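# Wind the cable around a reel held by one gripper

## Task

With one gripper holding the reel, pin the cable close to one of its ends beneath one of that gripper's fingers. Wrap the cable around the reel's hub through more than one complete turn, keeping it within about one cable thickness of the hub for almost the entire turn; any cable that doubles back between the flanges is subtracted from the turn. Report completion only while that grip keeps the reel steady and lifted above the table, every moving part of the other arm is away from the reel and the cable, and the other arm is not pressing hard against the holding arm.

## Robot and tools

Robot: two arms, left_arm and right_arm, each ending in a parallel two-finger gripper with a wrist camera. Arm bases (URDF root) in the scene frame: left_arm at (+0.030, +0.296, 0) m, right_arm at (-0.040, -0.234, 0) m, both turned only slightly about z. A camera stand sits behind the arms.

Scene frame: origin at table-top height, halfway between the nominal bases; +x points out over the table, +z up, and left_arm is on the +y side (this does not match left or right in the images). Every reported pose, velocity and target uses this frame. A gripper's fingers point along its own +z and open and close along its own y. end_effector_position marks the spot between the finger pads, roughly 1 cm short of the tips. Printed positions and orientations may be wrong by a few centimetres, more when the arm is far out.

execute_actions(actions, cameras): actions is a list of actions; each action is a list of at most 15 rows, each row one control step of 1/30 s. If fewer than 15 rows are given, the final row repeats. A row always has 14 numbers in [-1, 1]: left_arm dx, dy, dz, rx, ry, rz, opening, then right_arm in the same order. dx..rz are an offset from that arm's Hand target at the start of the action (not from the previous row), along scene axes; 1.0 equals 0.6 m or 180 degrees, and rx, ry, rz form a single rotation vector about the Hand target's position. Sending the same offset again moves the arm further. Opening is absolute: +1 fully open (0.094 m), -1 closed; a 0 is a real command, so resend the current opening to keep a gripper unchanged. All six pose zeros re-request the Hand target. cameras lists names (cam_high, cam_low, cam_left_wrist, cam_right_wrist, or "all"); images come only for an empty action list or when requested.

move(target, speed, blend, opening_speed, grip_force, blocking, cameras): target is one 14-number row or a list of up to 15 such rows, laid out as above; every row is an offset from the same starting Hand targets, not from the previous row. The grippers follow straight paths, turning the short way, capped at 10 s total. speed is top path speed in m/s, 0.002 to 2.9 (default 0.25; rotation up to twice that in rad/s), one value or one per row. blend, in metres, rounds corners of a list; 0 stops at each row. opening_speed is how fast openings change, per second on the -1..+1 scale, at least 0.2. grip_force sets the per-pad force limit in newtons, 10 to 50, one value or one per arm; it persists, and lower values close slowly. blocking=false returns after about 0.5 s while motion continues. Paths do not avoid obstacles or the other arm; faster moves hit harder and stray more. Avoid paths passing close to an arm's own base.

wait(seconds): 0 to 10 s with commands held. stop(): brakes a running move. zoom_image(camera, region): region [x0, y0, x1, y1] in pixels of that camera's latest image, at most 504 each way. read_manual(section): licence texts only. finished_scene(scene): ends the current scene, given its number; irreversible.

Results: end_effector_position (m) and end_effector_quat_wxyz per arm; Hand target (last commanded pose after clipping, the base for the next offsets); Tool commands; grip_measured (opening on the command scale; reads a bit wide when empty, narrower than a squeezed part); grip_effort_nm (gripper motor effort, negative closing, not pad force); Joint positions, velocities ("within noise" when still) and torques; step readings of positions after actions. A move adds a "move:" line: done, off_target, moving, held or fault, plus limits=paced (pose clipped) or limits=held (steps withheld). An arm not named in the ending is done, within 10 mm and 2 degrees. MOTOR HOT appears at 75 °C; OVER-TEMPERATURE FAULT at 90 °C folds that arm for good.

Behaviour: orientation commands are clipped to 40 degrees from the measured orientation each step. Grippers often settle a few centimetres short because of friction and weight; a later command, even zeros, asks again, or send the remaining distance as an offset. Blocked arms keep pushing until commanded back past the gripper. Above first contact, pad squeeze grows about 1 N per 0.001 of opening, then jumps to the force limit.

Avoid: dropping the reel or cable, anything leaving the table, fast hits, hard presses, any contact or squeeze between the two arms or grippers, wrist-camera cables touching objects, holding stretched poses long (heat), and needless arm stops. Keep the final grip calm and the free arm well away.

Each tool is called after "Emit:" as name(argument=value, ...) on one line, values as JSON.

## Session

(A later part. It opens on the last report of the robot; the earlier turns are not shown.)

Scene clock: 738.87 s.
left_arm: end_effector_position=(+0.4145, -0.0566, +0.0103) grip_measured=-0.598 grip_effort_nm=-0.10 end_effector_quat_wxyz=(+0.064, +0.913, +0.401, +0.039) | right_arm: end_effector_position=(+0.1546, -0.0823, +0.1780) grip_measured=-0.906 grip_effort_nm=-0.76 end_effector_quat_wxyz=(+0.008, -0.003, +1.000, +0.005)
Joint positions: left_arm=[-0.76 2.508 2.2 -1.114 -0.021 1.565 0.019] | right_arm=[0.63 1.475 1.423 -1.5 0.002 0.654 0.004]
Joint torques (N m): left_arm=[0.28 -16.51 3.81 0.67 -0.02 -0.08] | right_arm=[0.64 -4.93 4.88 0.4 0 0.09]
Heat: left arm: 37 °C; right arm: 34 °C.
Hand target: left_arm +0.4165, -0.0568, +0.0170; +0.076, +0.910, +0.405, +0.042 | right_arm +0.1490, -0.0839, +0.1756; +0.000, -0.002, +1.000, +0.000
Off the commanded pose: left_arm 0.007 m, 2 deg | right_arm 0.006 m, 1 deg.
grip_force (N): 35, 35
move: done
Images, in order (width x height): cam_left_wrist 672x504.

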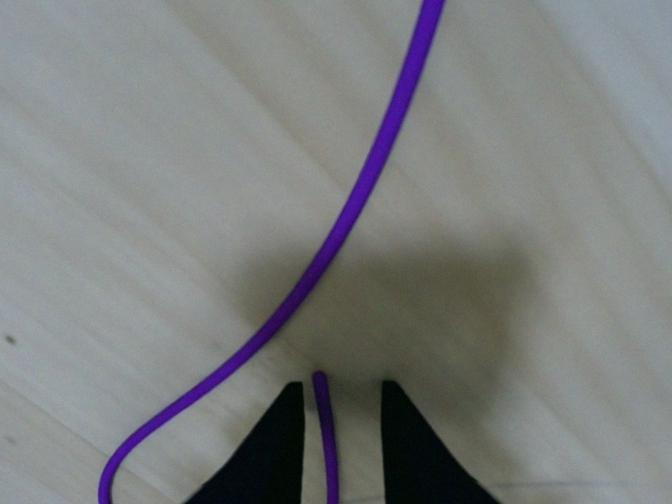

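Emit:
move(target=[0, 0, -0.0117, 0, 0, 0, -0.6, 0, 0, 0, 0, 0, 0, -1], speed=0.03, cameras=["cam_left_wrist"])

Scene clock: 758.93 s.
left_arm: end_effector_position=(+0.4145, -0.0566, +0.0102) grip_measured=-0.598 grip_effort_nm=-0.09 end_effector_quat_wxyz=(+0.068, +0.913, +0.401, +0.040) | right_arm: end_effector_position=(+0.1546, -0.0823, +0.1780) grip_measured=-0.906 grip_effort_nm=-0.76 end_effector_quat_wxyz=(+0.008, -0.003, +1.000, +0.005)
Joint positions: left_arm=[-0.76 2.498 2.181 -1.098 -0.021 1.565 0.019] | right_arm=[0.63 1.475 1.423 -1.5 0.002 0.654 0.004]
Joint torques (N m): left_arm=[0.29 -15.28 3.55 0.76 -0.01 -0.08] | right_arm=[0.68 -4.93 4.86 0.38 -0.01 0.11]
Heat: left arm: 36 °C; right arm: 33 °C.
Hand target: left_arm +0.4166, -0.0568, +0.0100; +0.076, +0.910, +0.405, +0.042 | right_arm +0.1490, -0.0839, +0.1756; +0.000, -0.002, +1.000, +0.000
Off the commanded pose: left_arm 0.002 m, 1 deg | right_arm 0.006 m, 1 deg.
grip_force (N): 35, 35
move: done
Images, in order (width x height): cam_left_wrist 672x504.

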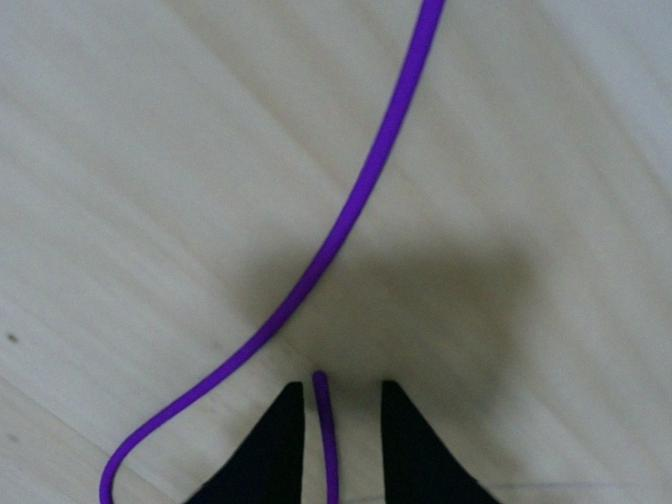

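Emit:
move(target=[0, 0, 0.003, 0, 0, 0, -1, 0, 0, 0, 0, 0, 0, -1], speed=0.03, grip_force=[25, 35], cameras=["cam_left_wrist"])

Scene clock: 768.87 s.
left_arm: end_effector_position=(+0.4137, -0.0559, +0.0100) grip_measured=-0.931 grip_effort_nm=-0.51 end_effector_quat_wxyz=(+0.066, +0.913, +0.401, +0.040) | right_arm: end_effector_position=(+0.1546, -0.0823, +0.1780) grip_measured=-0.906 grip_effort_nm=-0.76 end_effector_quat_wxyz=(+0.008, -0.003, +1.000, +0.005)
Joint positions: left_arm=[-0.76 2.498 2.181 -1.102 -0.021 1.565 0.003] | right_arm=[0.63 1.475 1.423 -1.5 0.002 0.654 0.004]
Joint torques (N m): left_arm=[0.29 -15.34 4.03 0.74 -0.02 -0.08] | right_arm=[0.59 -4.93 4.88 0.39 -0.01 0.11]
Heat: left arm: 38 °C; right arm: 33 °C.
Hand target: left_arm +0.4166, -0.0568, +0.0118; +0.076, +0.910, +0.405, +0.042 | right_arm +0.1490, -0.0839, +0.1756; +0.000, -0.002, +1.000, +0.000
Off the commanded pose: left_arm 0.003 m, 1 deg | right_arm 0.006 m, 1 deg.
grip_force (N): 25, 35
move: done
Images, in order (width x height): cam_left_wrist 672x504.

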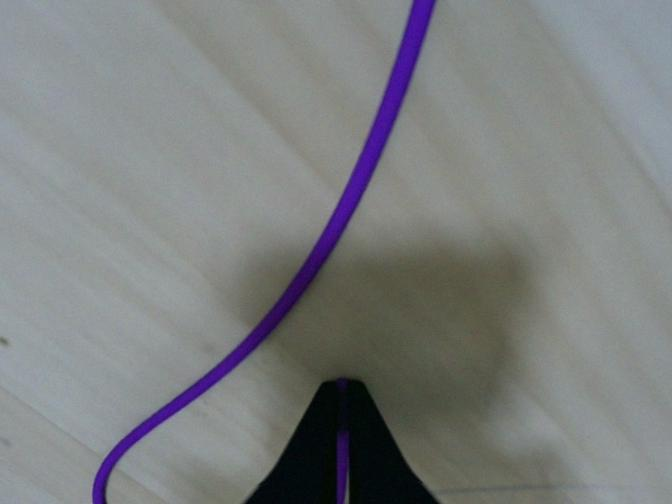

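Emit:
move(target=[[0, 0, 0.1, 0, 0, 0, -1, 0, 0, 0, 0, 0, 0, -1], [-0.061, 0.2947, 0.347, -0.2117, -0.1142, 0.0094, -1, 0, 0, 0, 0, 0, 0, -1]], speed=0.2, blend=[0.02, 0], cameras=["all"])

Scene clock: 836.27 s.
left_arm: end_effector_position=(+0.3859, +0.1227, +0.2127) grip_measured=-0.933 grip_effort_nm=-0.57 end_effector_quat_wxyz=(+0.422, +0.810, +0.401, +0.071) | right_arm: end_effector_position=(+0.1546, -0.0823, +0.1780) grip_measured=-0.906 grip_effort_nm=-0.76 end_effector_quat_wxyz=(+0.008, -0.003, +1.000, +0.005)
Joint positions: left_arm=[-0.228 1.423 1.18 -0.589 0.539 1.79 0.003] | right_arm=[0.63 1.475 1.423 -1.5 0.002 0.654 0.004]
Joint torques (N m): left_arm=[0.18 -8.02 5.49 1.28 0.46 0.01] | right_arm=[0.68 -4.93 4.86 0.39 -0.01 0.11]
Heat: left arm: 42 °C; right arm: 33 °C.
Hand target: left_arm +0.3800, +0.1201, +0.2200; +0.437, +0.808, +0.390, +0.069 | right_arm +0.1490, -0.0839, +0.1756; +0.000, -0.002, +1.000, +0.000
Off the commanded pose: left_arm 0.010 m, 2 deg | right_arm 0.006 m, 1 deg.
grip_force (N): 25, 35
move: done

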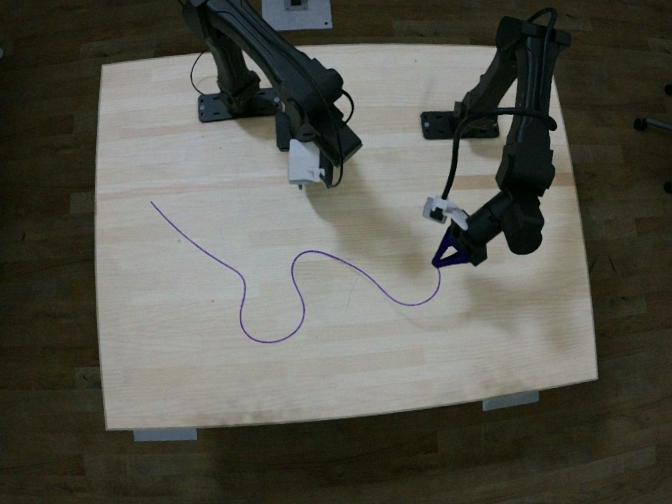

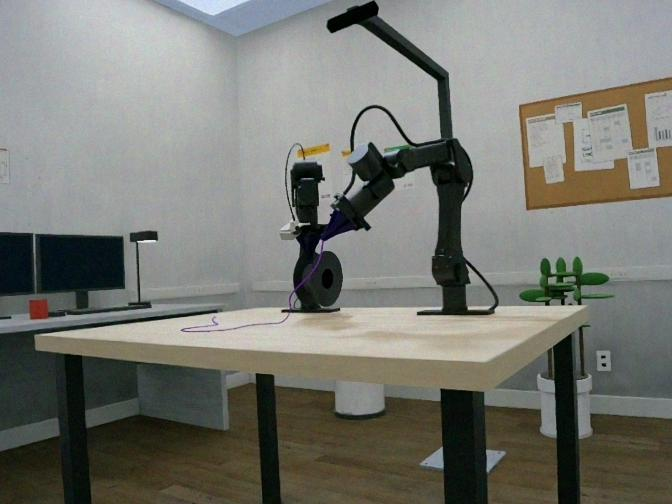

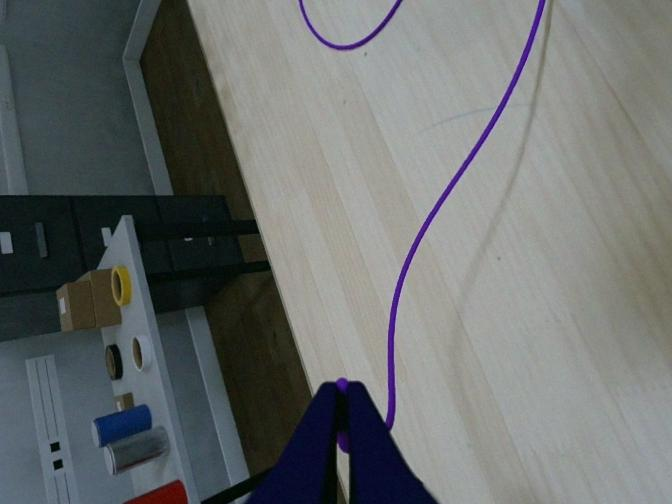

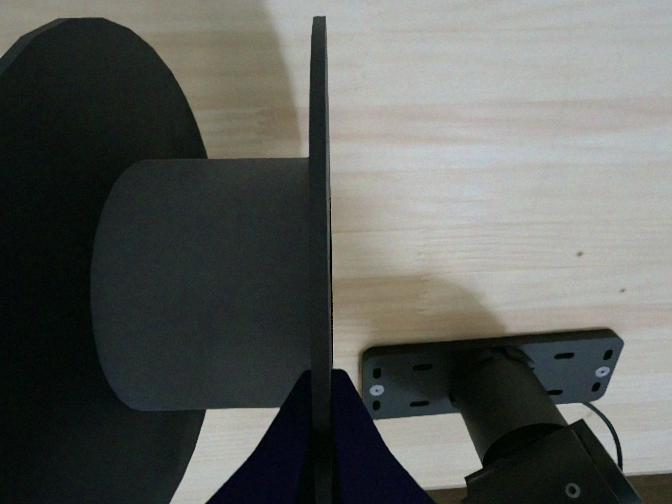

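Emit:
move(target=[[0, 0, 0, 0, 0, 0, -1, 0.16, 0.09, 0, 0, 0, 0, -1], [0, 0, 0, 0, 0, 0, -1, 0.16, 0.09, -0.042, 0, 0, 0, -1]], speed=[0.2, 0.05], blend=[0.003, 0], cameras=["cam_low", "cam_right_wrist", "cam_high"])

Scene clock: 844.77 s.
left_arm: end_effector_position=(+0.3859, +0.1225, +0.2128) grip_measured=-0.933 grip_effort_nm=-0.57 end_effector_quat_wxyz=(+0.422, +0.810, +0.401, +0.070) | right_arm: end_effector_position=(+0.2475, -0.0258, +0.1498) grip_measured=-0.906 grip_effort_nm=-0.76 end_effector_quat_wxyz=(+0.003, -0.001, +1.000, +0.001)
Joint positions: left_arm=[-0.228 1.423 1.18 -0.589 0.54 1.79 0.003] | right_arm=[0.595 1.892 1.776 -1.449 0.002 0.622 0.004]
Joint torques (N m): left_arm=[0.18 -8.03 5.49 1.28 0.46 0.01] | right_arm=[-0.65 -9.01 5.01 0.39 -0.02 -0.07]
Heat: left arm: 38 °C; right arm: 33 °C.
Hand target: left_arm +0.3800, +0.1200, +0.2200; +0.437, +0.808, +0.390, +0.068 | right_arm +0.2450, -0.0299, +0.1505; +0.000, -0.002, +1.000, +0.000
Off the commanded pose: left_arm 0.010 m, 2 deg | right_arm 0.005 m, 0 deg.
grip_force (N): 25, 35
move: done
Images, in order (width x height): cam_high 672x504, cam_low 672x504, cam_right_wrist 672x504.

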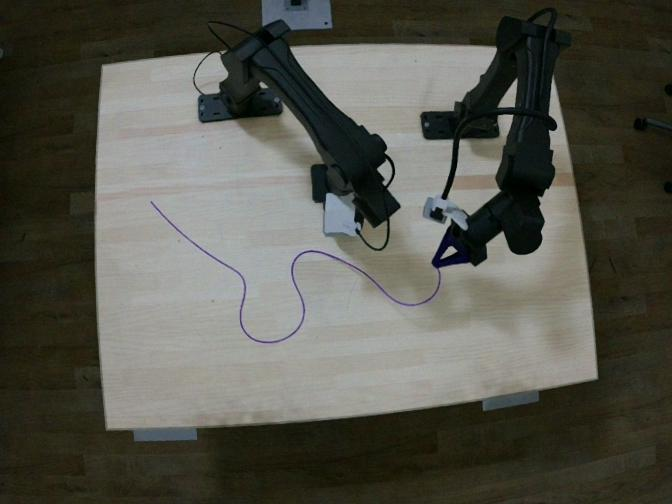

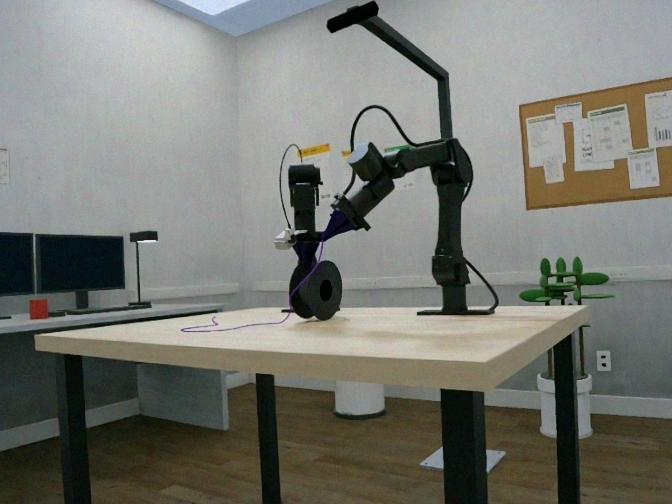

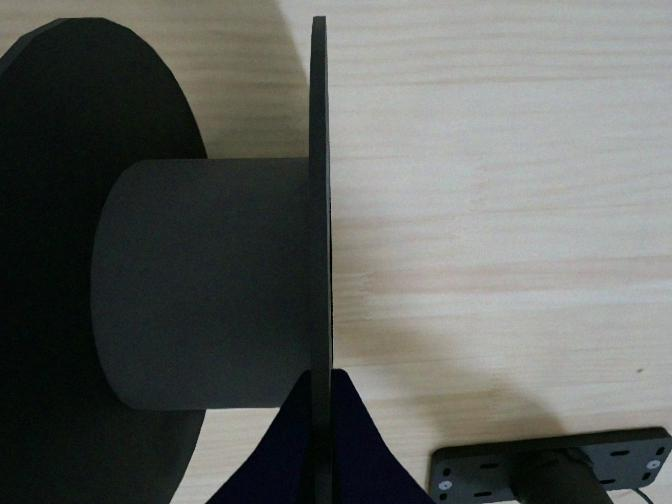

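Emit:
move(target=[[-0.0667, -0.0667, 0.1333, 0, 0, 0, -1, 0, 0, 0, 0, 0, 0, -1], [-0.2667, -0.1, 0.1333, 0, 0, 0, -1, 0, 0, 0, 0, 0, 0, -1]], speed=0.2, blend=[0.02, 0], cameras=["all"])

Scene clock: 895.57 s.
left_arm: end_effector_position=(+0.2239, +0.0574, +0.3068) grip_measured=-0.933 grip_effort_nm=-0.57 end_effector_quat_wxyz=(+0.445, +0.806, +0.383, +0.074) | right_arm: end_effector_position=(+0.2476, -0.0257, +0.1498) grip_measured=-0.906 grip_effort_nm=-0.76 end_effector_quat_wxyz=(+0.003, -0.001, +1.000, +0.001)
Joint positions: left_arm=[-0.837 1.014 1.237 -0.861 0.107 1.371 0.003] | right_arm=[0.595 1.892 1.776 -1.448 0.002 0.622 0.004]
Joint torques (N m): left_arm=[-0.5 -2.37 5.07 1.3 -0.01 -0.16] | right_arm=[-0.62 -9.02 5.03 0.4 -0.02 -0.05]
Heat: left arm: 36 °C; right arm: 33 °C.
Hand target: left_arm +0.2200, +0.0601, +0.2999; +0.437, +0.808, +0.390, +0.069 | right_arm +0.2451, -0.0299, +0.1505; +0.000, -0.002, +1.000, +0.000
Off the commanded pose: left_arm 0.008 m, 1 deg | right_arm 0.005 m, 0 deg.
grip_force (N): 25, 35
move: done

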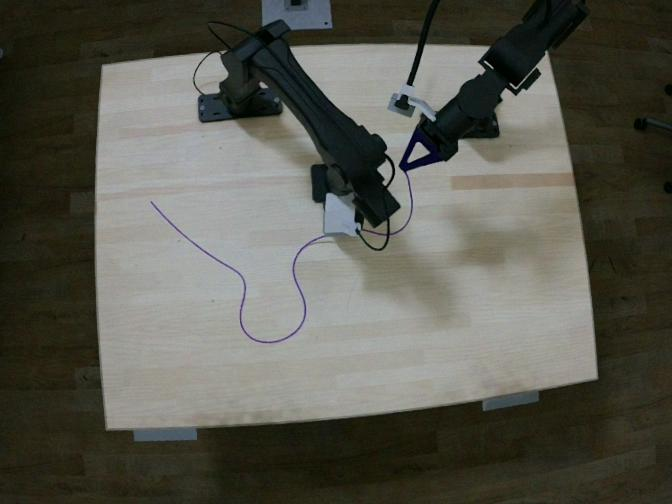

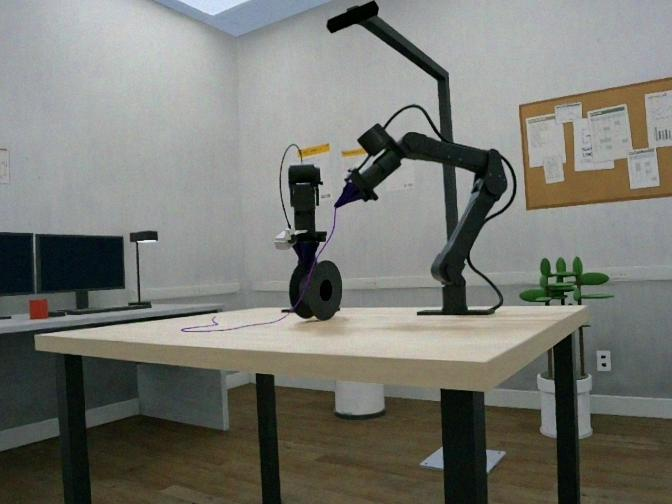

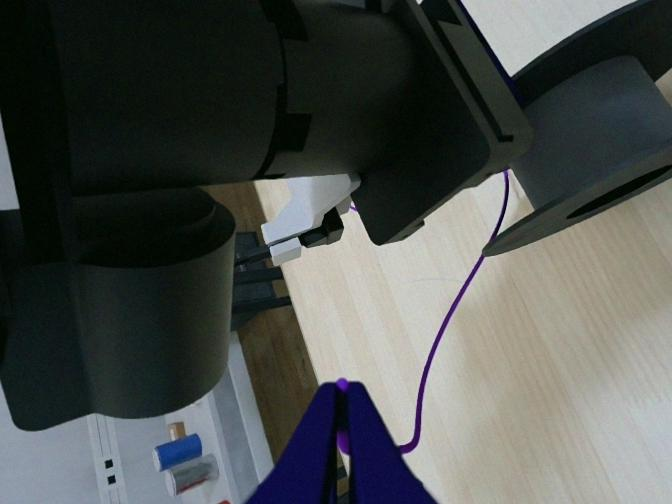

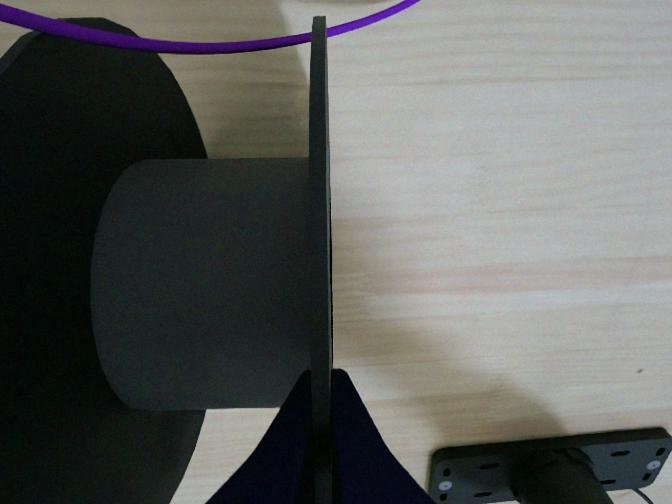

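Emit:
move(target=[[-0.1233, -0.045, -0.045, 0, 0, 0, -1, 0, 0, 0, 0, 0, 0, -1], [-0.1483, -0.12, -0.1283, 0, 0, 0, -1, 0, 0, 0, 0, 0, 0, -1]], speed=0.15, blend=[0.02, 0], cameras=["all"])

Scene clock: 966.00 s.
left_arm: end_effector_position=(+0.1305, -0.0101, +0.2241) grip_measured=-0.933 grip_effort_nm=-0.57 end_effector_quat_wxyz=(+0.432, +0.813, +0.384, +0.069) | right_arm: end_effector_position=(+0.2476, -0.0257, +0.1498) grip_measured=-0.906 grip_effort_nm=-0.76 end_effector_quat_wxyz=(+0.003, -0.001, +1.000, +0.001)
Joint positions: left_arm=[-1.477 1.045 0.945 -0.628 -0.385 0.964 0.003] | right_arm=[0.595 1.892 1.776 -1.448 0.002 0.622 0.004]
Joint torques (N m): left_arm=[-0.47 -2.24 5.93 1.52 -0.23 -0.14] | right_arm=[-0.61 -9.01 4.97 0.39 -0.01 -0.05]
Heat: left arm: 35 °C; right arm: 32 °C.
Hand target: left_arm +0.1309, -0.0120, +0.2229; +0.437, +0.808, +0.390, +0.068 | right_arm +0.2451, -0.0299, +0.1505; +0.000, -0.002, +1.000, +0.000
Off the commanded pose: left_arm 0.002 m, 1 deg | right_arm 0.005 m, 0 deg.
grip_force (N): 25, 35
move: done

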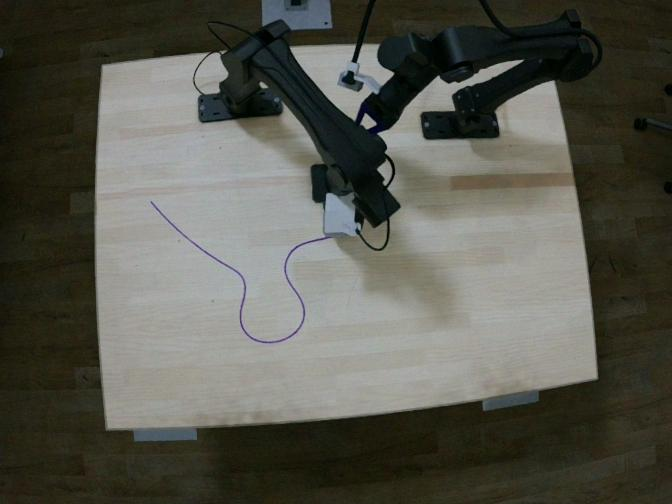

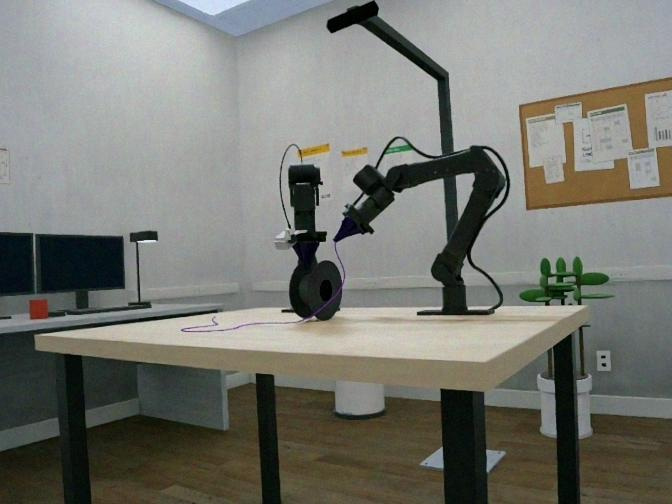

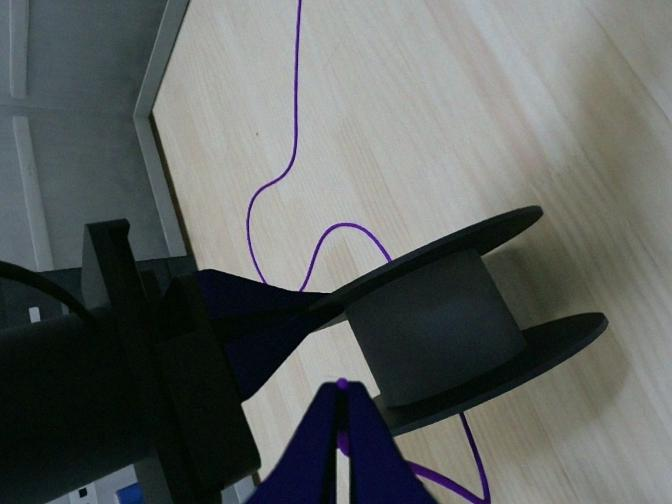

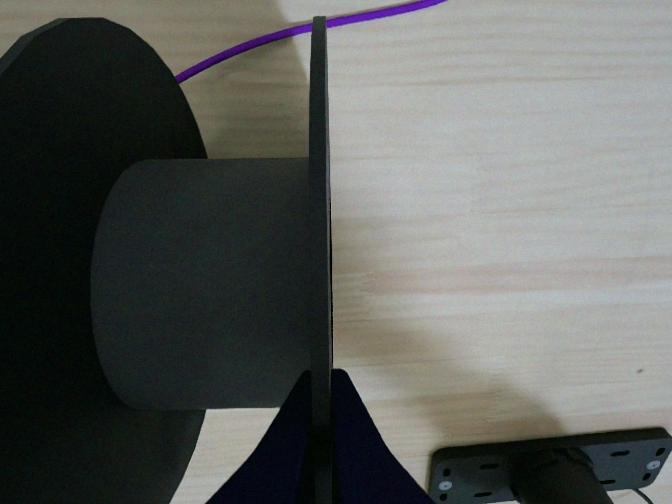

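Emit:
move(target=[[0.035, 0.18, 0.14, 0, 0, 0, -1, 0, 0, 0, 0, 0, 0, -1], [0.298, 0.203, 0.145, 0, 0, 0, -1, 0, 0, 0, 0, 0, 0, -1], [0.5, -0.03, 0.06, 0, 0, 0, -1, 0, 0, 0, 0, 0, 0, -1]], speed=0.25, blend=[0.03, 0.03, 0], cameras=["all"])

Scene clock: 1020.23 s.
left_arm: end_effector_position=(+0.3387, +0.0777, +0.2720) grip_measured=-0.933 grip_effort_nm=-0.57 end_effector_quat_wxyz=(+0.404, +0.817, +0.406, +0.061) | right_arm: end_effector_position=(+0.2476, -0.0257, +0.1498) grip_measured=-0.906 grip_effort_nm=-0.76 end_effector_quat_wxyz=(+0.003, -0.001, +1.000, +0.001)
Joint positions: left_arm=[-0.448 1.354 1.38 -0.826 0.38 1.624 0.003] | right_arm=[0.595 1.892 1.776 -1.448 0.002 0.622 0.004]
Joint torques (N m): left_arm=[0.59 -6.39 6.46 1.21 0.17 -0.03] | right_arm=[-0.59 -9.01 4.94 0.4 -0.01 -0.05]
Heat: left arm: 35 °C; right arm: 32 °C.
Hand target: left_arm +0.3362, +0.0807, +0.2771; +0.408, +0.815, +0.406, +0.063 (not the last commanded pose) | right_arm +0.2451, -0.0299, +0.1505; +0.000, -0.002, +1.000, +0.000
Off the commanded pose: left_arm 0.142 m, 4 deg | right_arm 0.005 m, 0 deg.
grip_force (N): 25, 35
move: held (left_arm; a check stopped the path); path passed 2 of 3 targets; limits=held
pose unreachable (left arm): on one or more control steps of this call, first in action 0 (counted from 0), this arm could not follow its commanded pose, so it was not sent that pose on those steps. It may still have moved: this result reports where it is.
cause: moving toward the commanded pose would bring a part of the arm too close to another arm (this arm's wrist camera and the right arm's wrist (the part past joint 4), 22 mm apart when this arm was first held).

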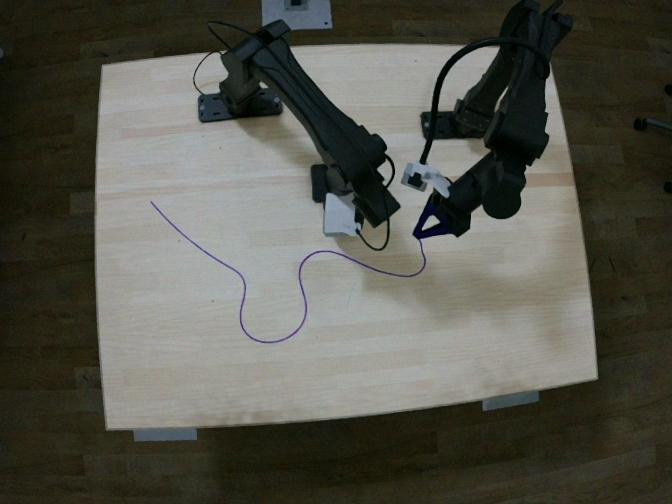

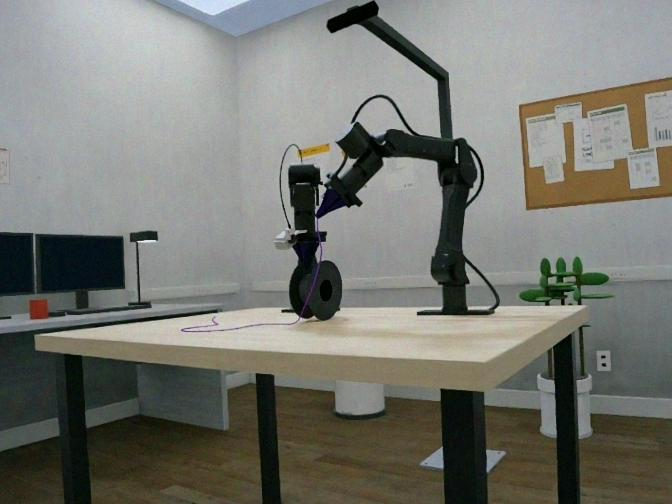

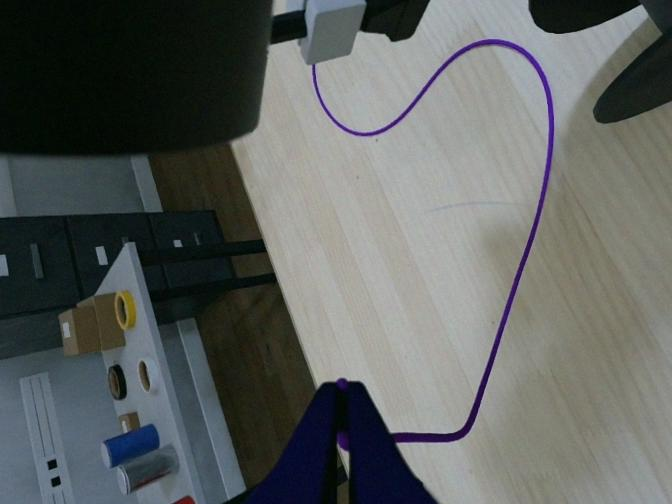

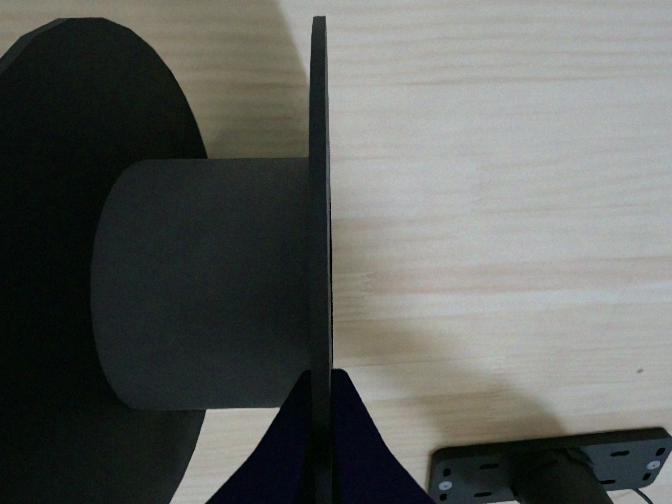

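Emit:
move(target=[[0, 0, 0, 0, 0, 0, -1, 0, 0, 0, 0, 0, 0, 0], [0, 0, 0, 0, 0, 0, -1, 0, 0, 0.1, 0, 0, 0, 0], [0, 0, 0, 0, 0, 0, -1, -0.03, -0.25, 0.1, 0, 0, 0, 0], [0.153, -0.181, -0.0535, 0, 0, 0, -1, -0.03, -0.25, 0.1, 0, 0, 0, 0]], speed=[0.1, 0.12, 0.3, 0.25], blend=[0, 0.01, 0.01, 0], grip_force=[25, 50], cameras=["all"])

Scene clock: 1037.73 s.
left_arm: end_effector_position=(+0.4230, -0.0216, +0.2400) grip_measured=-0.933 grip_effort_nm=-0.57 end_effector_quat_wxyz=(+0.400, +0.819, +0.406, +0.063) | right_arm: end_effector_position=(+0.2464, -0.1755, +0.2131) grip_measured=-0.003 grip_effort_nm=0.14 end_effector_quat_wxyz=(+0.066, +0.002, +0.998, +0.015)
Joint positions: left_arm=[-0.594 1.792 1.686 -0.665 0.27 1.521 0.003] | right_arm=[0.165 1.569 1.646 -1.514 -0.004 0.199 0.047]
Joint torques (N m): left_arm=[-0.34 -7.91 9.4 1.36 0.13 -0.17] | right_arm=[-0.01 -6.48 4.46 0.09 0.04 -0.05]
Heat: left arm: 35 °C; right arm: 32 °C.
Hand target: left_arm +0.4282, -0.0278, +0.2451; +0.409, +0.815, +0.406, +0.063 | right_arm +0.2271, -0.1799, +0.2105; +0.000, -0.002, +1.000, +0.000
Off the commanded pose: left_arm 0.010 m, 1 deg | right_arm 0.020 m, 8 deg.
joint sent to its limit (right arm) — joint 4 (wrist pitch), lower limit. The joint targets are off in orientation, not in position.
grip_force (N): 25, 50
move: off_target (right_arm)

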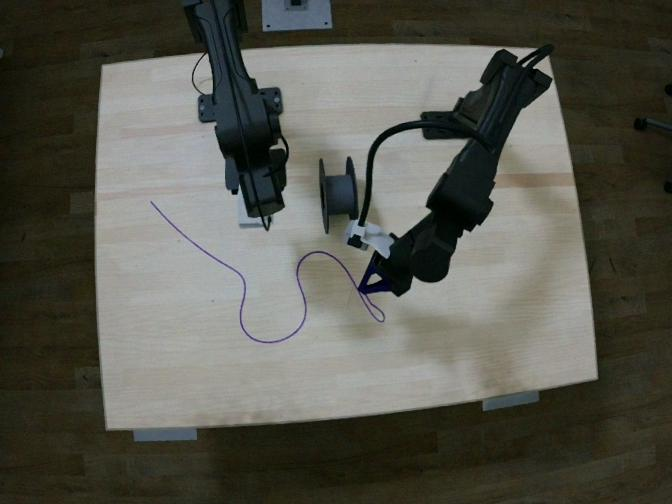

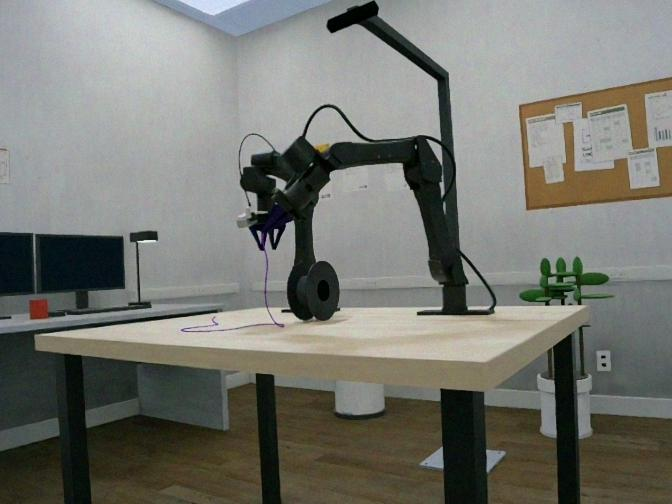

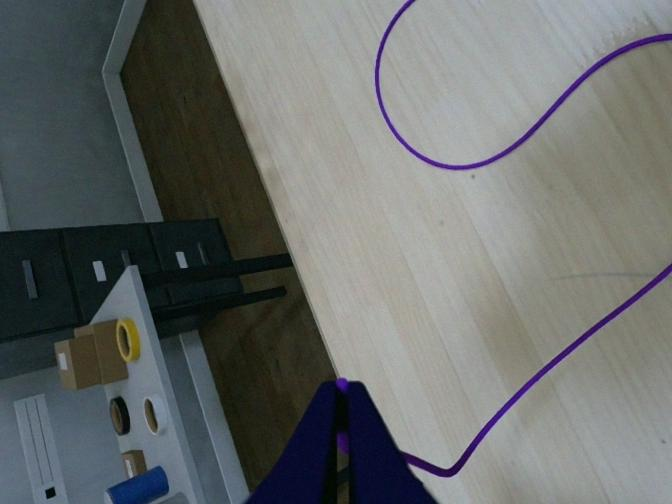

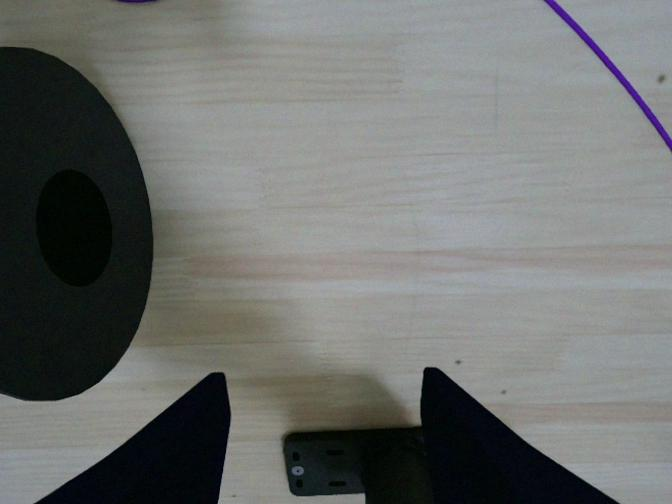

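Emit:
move(target=[[-0.18, -0.037, 0.075, 0, 0, 0, -1, 0, 0, 0, 0, 0, 0, 0], [-0.38, -0.037, 0.075, 0, 0, 0, -1, 0, 0, 0, 0, 0, 0, 0], [-0.497, -0.033, -0.025, 0, 0, 0, -1, 0, 0, 0, 0, 0, 0, 0]], speed=0.18, blend=[0.03, 0.03, 0], cameras=["all"])

Scene clock: 1053.67 s.
left_arm: end_effector_position=(+0.1298, -0.0491, +0.2213) grip_measured=-0.933 grip_effort_nm=-0.58 end_effector_quat_wxyz=(+0.391, +0.826, +0.401, +0.067) | right_arm: end_effector_position=(+0.2464, -0.1755, +0.2131) grip_measured=-0.003 grip_effort_nm=0.13 end_effector_quat_wxyz=(+0.066, +0.002, +0.998, +0.015)
Joint positions: left_arm=[-1.486 1.267 1.131 -0.693 -0.376 0.909 0.003] | right_arm=[0.165 1.569 1.646 -1.514 -0.004 0.199 0.047]
Joint torques (N m): left_arm=[-0.46 -6.75 5.78 1.41 -0.3 -0.12] | right_arm=[0.01 -6.5 4.46 0.09 0.03 -0.06]
Heat: left arm: 37 °C; right arm: 32 °C.
Hand target: left_arm +0.1298, -0.0476, +0.2300; +0.408, +0.815, +0.406, +0.063 | right_arm +0.2271, -0.1799, +0.2105; +0.000, -0.002, +1.000, +0.000
Off the commanded pose: left_arm 0.009 m, 3 deg | right_arm 0.020 m, 8 deg.
joint sent to its limit (right arm) — joint 4 (wrist pitch), lower limit. The joint targets are off in orientation, not in position.
grip_force (N): 25, 50
move: off_target (left_arm, right_arm)

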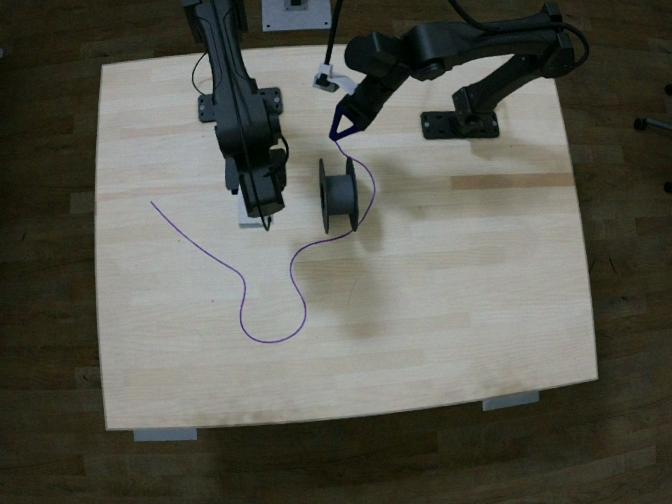

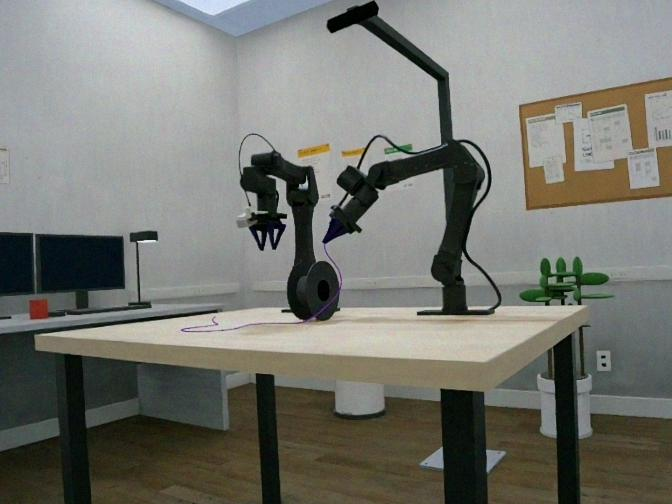

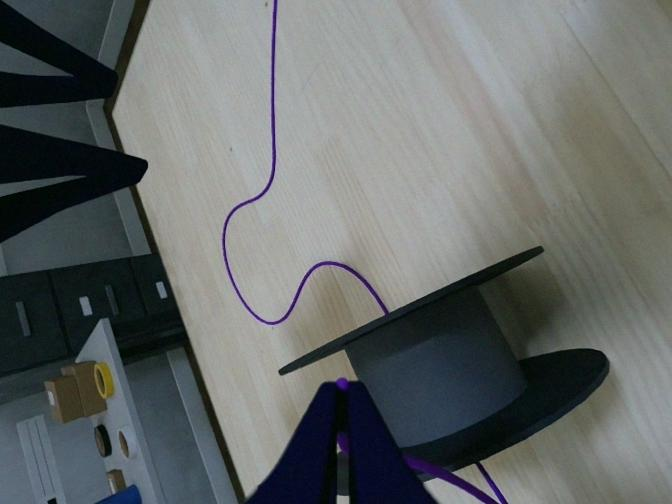

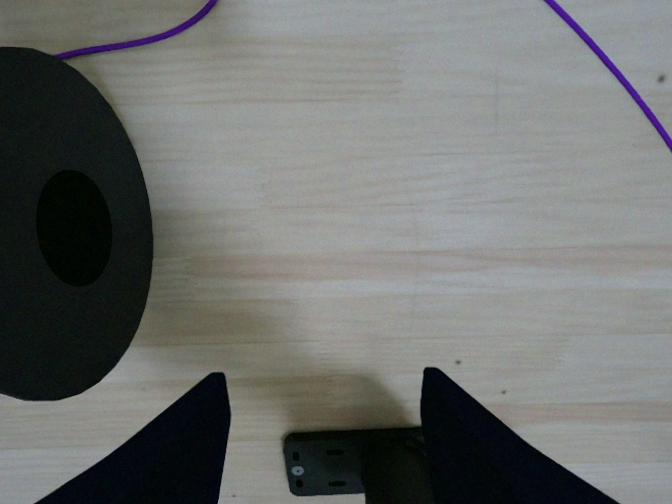

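Emit:
move(target=[[0.117, -0.004, 0.1, 0, 0, 0, -1, 0, 0, 0, 0, 0, 0, 0], [0.317, -0.004, 0.1, 0, 0, 0, -1, 0, 0, 0, 0, 0, 0, 0], [0.567, -0.006, -0.017, -0.0735, -0.0617, -0.2181, -1, 0, 0, 0, 0, 0, 0, 0]], speed=0.25, blend=[0.03, 0.03, 0], cameras=["all"])

Scene clock: 1128.33 s.
left_arm: end_effector_position=(+0.4718, -0.0478, +0.2229) grip_measured=-0.933 grip_effort_nm=-0.57 end_effector_quat_wxyz=(+0.542, +0.834, +0.100, -0.020) | right_arm: end_effector_position=(+0.2464, -0.1755, +0.2131) grip_measured=-0.003 grip_effort_nm=0.13 end_effector_quat_wxyz=(+0.066, +0.002, +0.998, +0.015)
Joint positions: left_arm=[-0.408 2.137 1.915 -0.549 0.94 2.08 0.003] | right_arm=[0.165 1.569 1.646 -1.514 -0.004 0.199 0.047]
Joint torques (N m): left_arm=[-0.08 -10.18 9.17 0.93 0.6 -0.02] | right_arm=[0.05 -6.49 4.45 0.09 0.03 -0.07]
Heat: left arm: 36 °C; right arm: 31 °C.
Hand target: left_arm +0.4700, -0.0512, +0.2200; +0.532, +0.842, +0.074, -0.047 | right_arm +0.2271, -0.1799, +0.2105; +0.000, -0.002, +1.000, +0.000
Off the commanded pose: left_arm 0.005 m, 5 deg | right_arm 0.020 m, 8 deg.
joint sent to its limit (left arm) — joint 6 (wrist roll), upper limit. The joint targets are off in orientation, not in position.
joint sent to its limit (right arm) — joint 4 (wrist pitch), lower limit. The joint targets are off in orientation, not in position.
grip_force (N): 25, 50
move: off_target (left_arm, right_arm)

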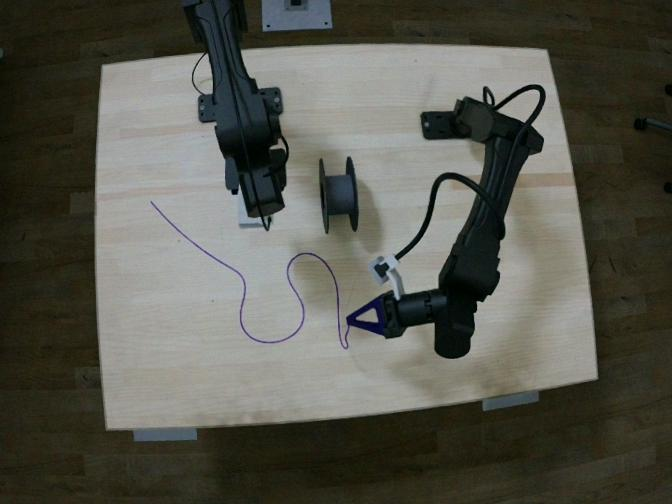

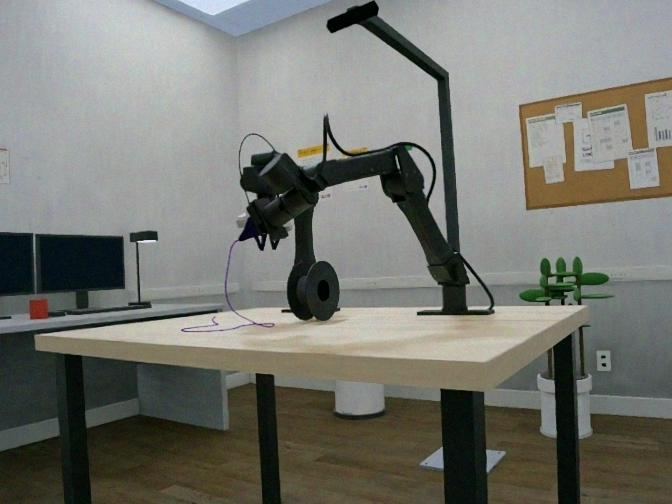

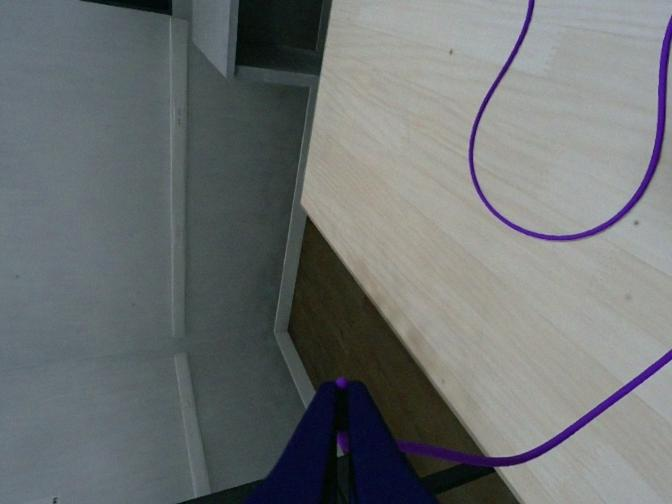

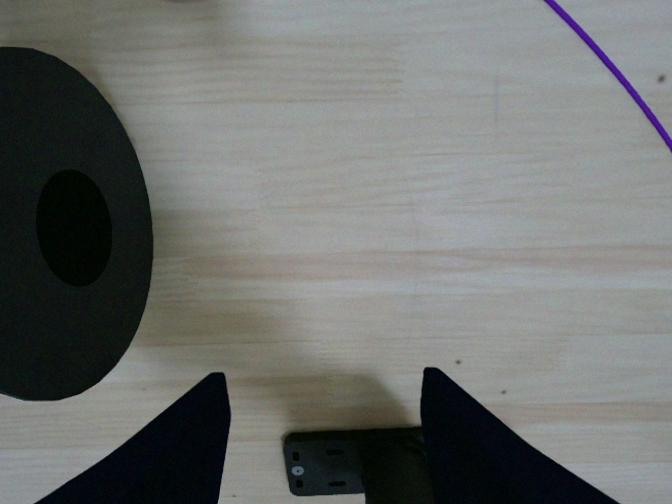

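Emit:
move(target=[[-0.25, 0.005, 0.05, 0, 0, 0, -1, 0, 0, 0, 0, 0, 0, 0], [-0.45, 0.012, 0.05, 0, 0, 0, -1, 0, 0, 0, 0, 0, 0, 0], [-0.583, 0.015, -0.033, 0, 0, 0, -1, 0, 0, 0, 0, 0, 0, 0]], speed=0.18, blend=[0.03, 0.03, 0], cameras=["all"])

Scene clock: 1139.60 s.
left_arm: end_effector_position=(+0.1237, -0.0438, +0.1964) grip_measured=-0.933 grip_effort_nm=-0.57 end_effector_quat_wxyz=(+0.523, +0.848, +0.073, -0.044) | right_arm: end_effector_position=(+0.2464, -0.1755, +0.2131) grip_measured=-0.003 grip_effort_nm=0.13 end_effector_quat_wxyz=(+0.066, +0.002, +0.998, +0.015)
Joint positions: left_arm=[-1.103 1.058 0.672 -0.127 0.42 1.628 0.003] | right_arm=[0.165 1.569 1.646 -1.514 -0.004 0.199 0.047]
Joint torques (N m): left_arm=[-0.47 -4.67 5.87 1.61 0.18 -0.16] | right_arm=[0.05 -6.52 4.51 0.09 0.03 -0.04]
Heat: left arm: 36 °C; right arm: 31 °C.
Hand target: left_arm +0.1203, -0.0422, +0.2002; +0.532, +0.842, +0.074, -0.047 | right_arm +0.2271, -0.1799, +0.2105; +0.000, -0.002, +1.000, +0.000
Off the commanded pose: left_arm 0.005 m, 1 deg | right_arm 0.020 m, 8 deg.
joint sent to its limit (right arm) — joint 4 (wrist pitch), lower limit. The joint targets are off in orientation, not in position.
grip_force (N): 25, 50
move: off_target (right_arm)

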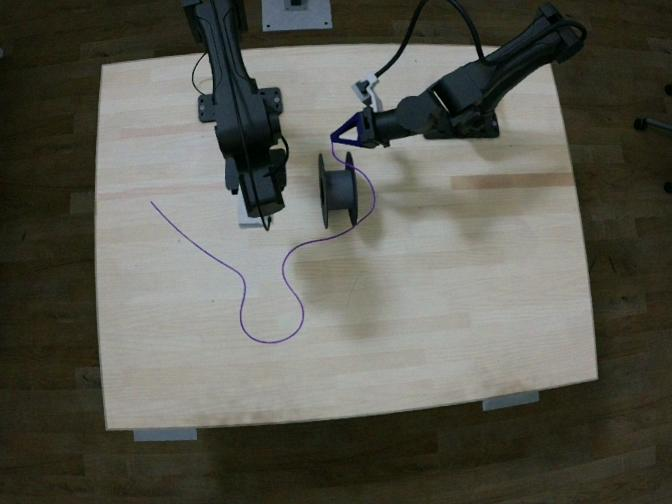

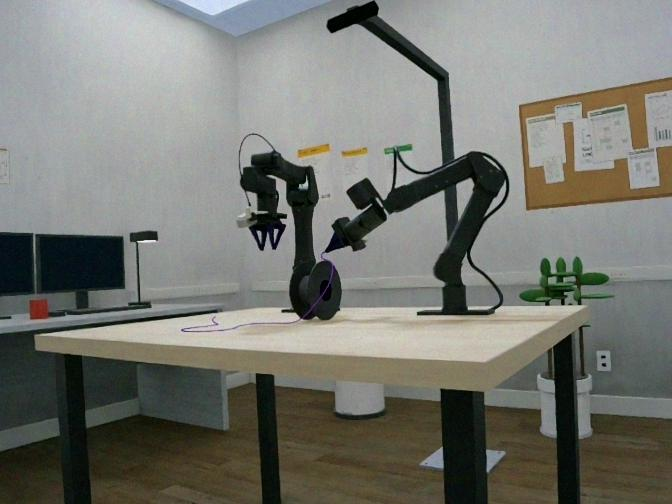

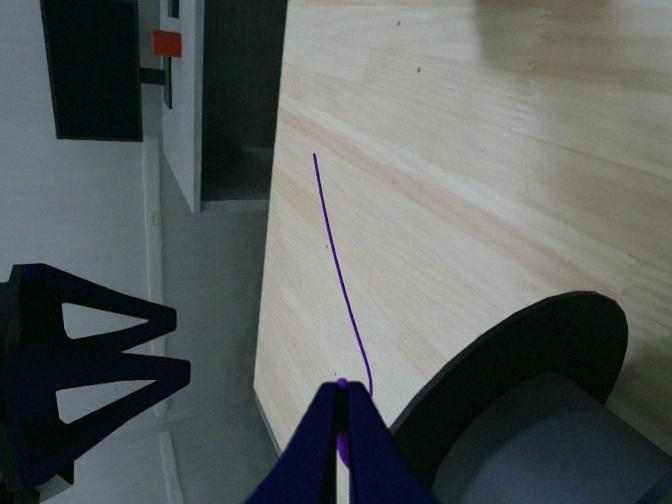

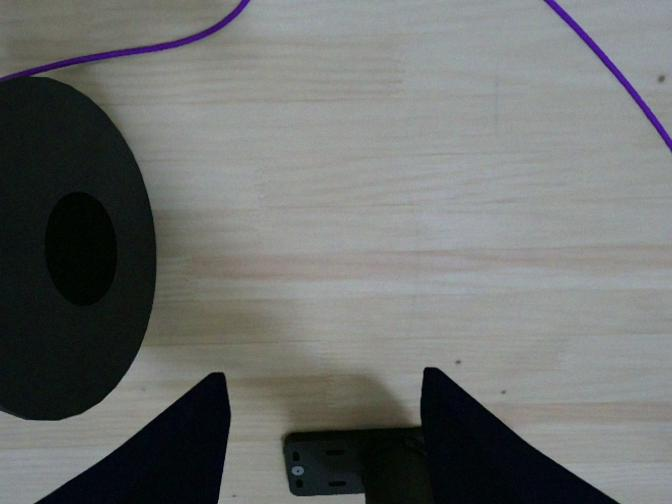

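Emit:
zoom_image(camera="cam_high", region=[290, 120, 410, 260])

Emit:
zoom_image(camera="cam_low", region=[270, 230, 380, 340])

Scaled by 3.600.

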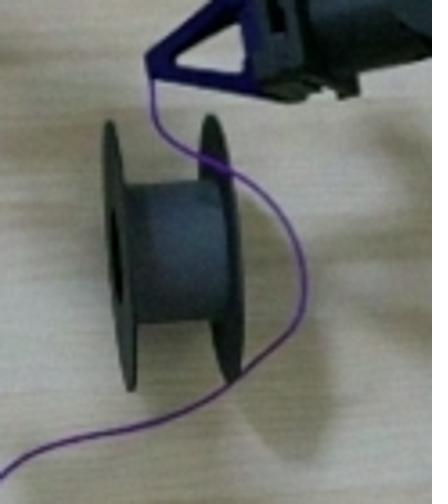

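Scaled by 4.582.

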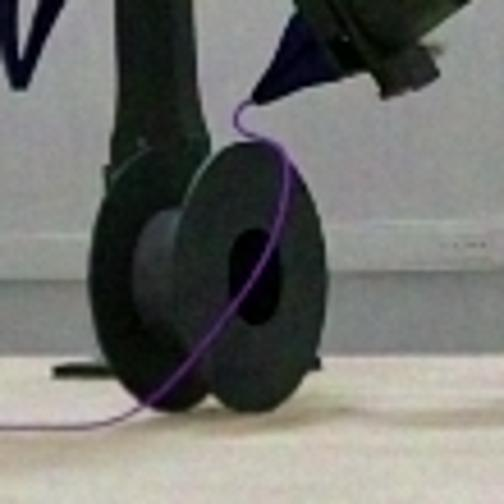

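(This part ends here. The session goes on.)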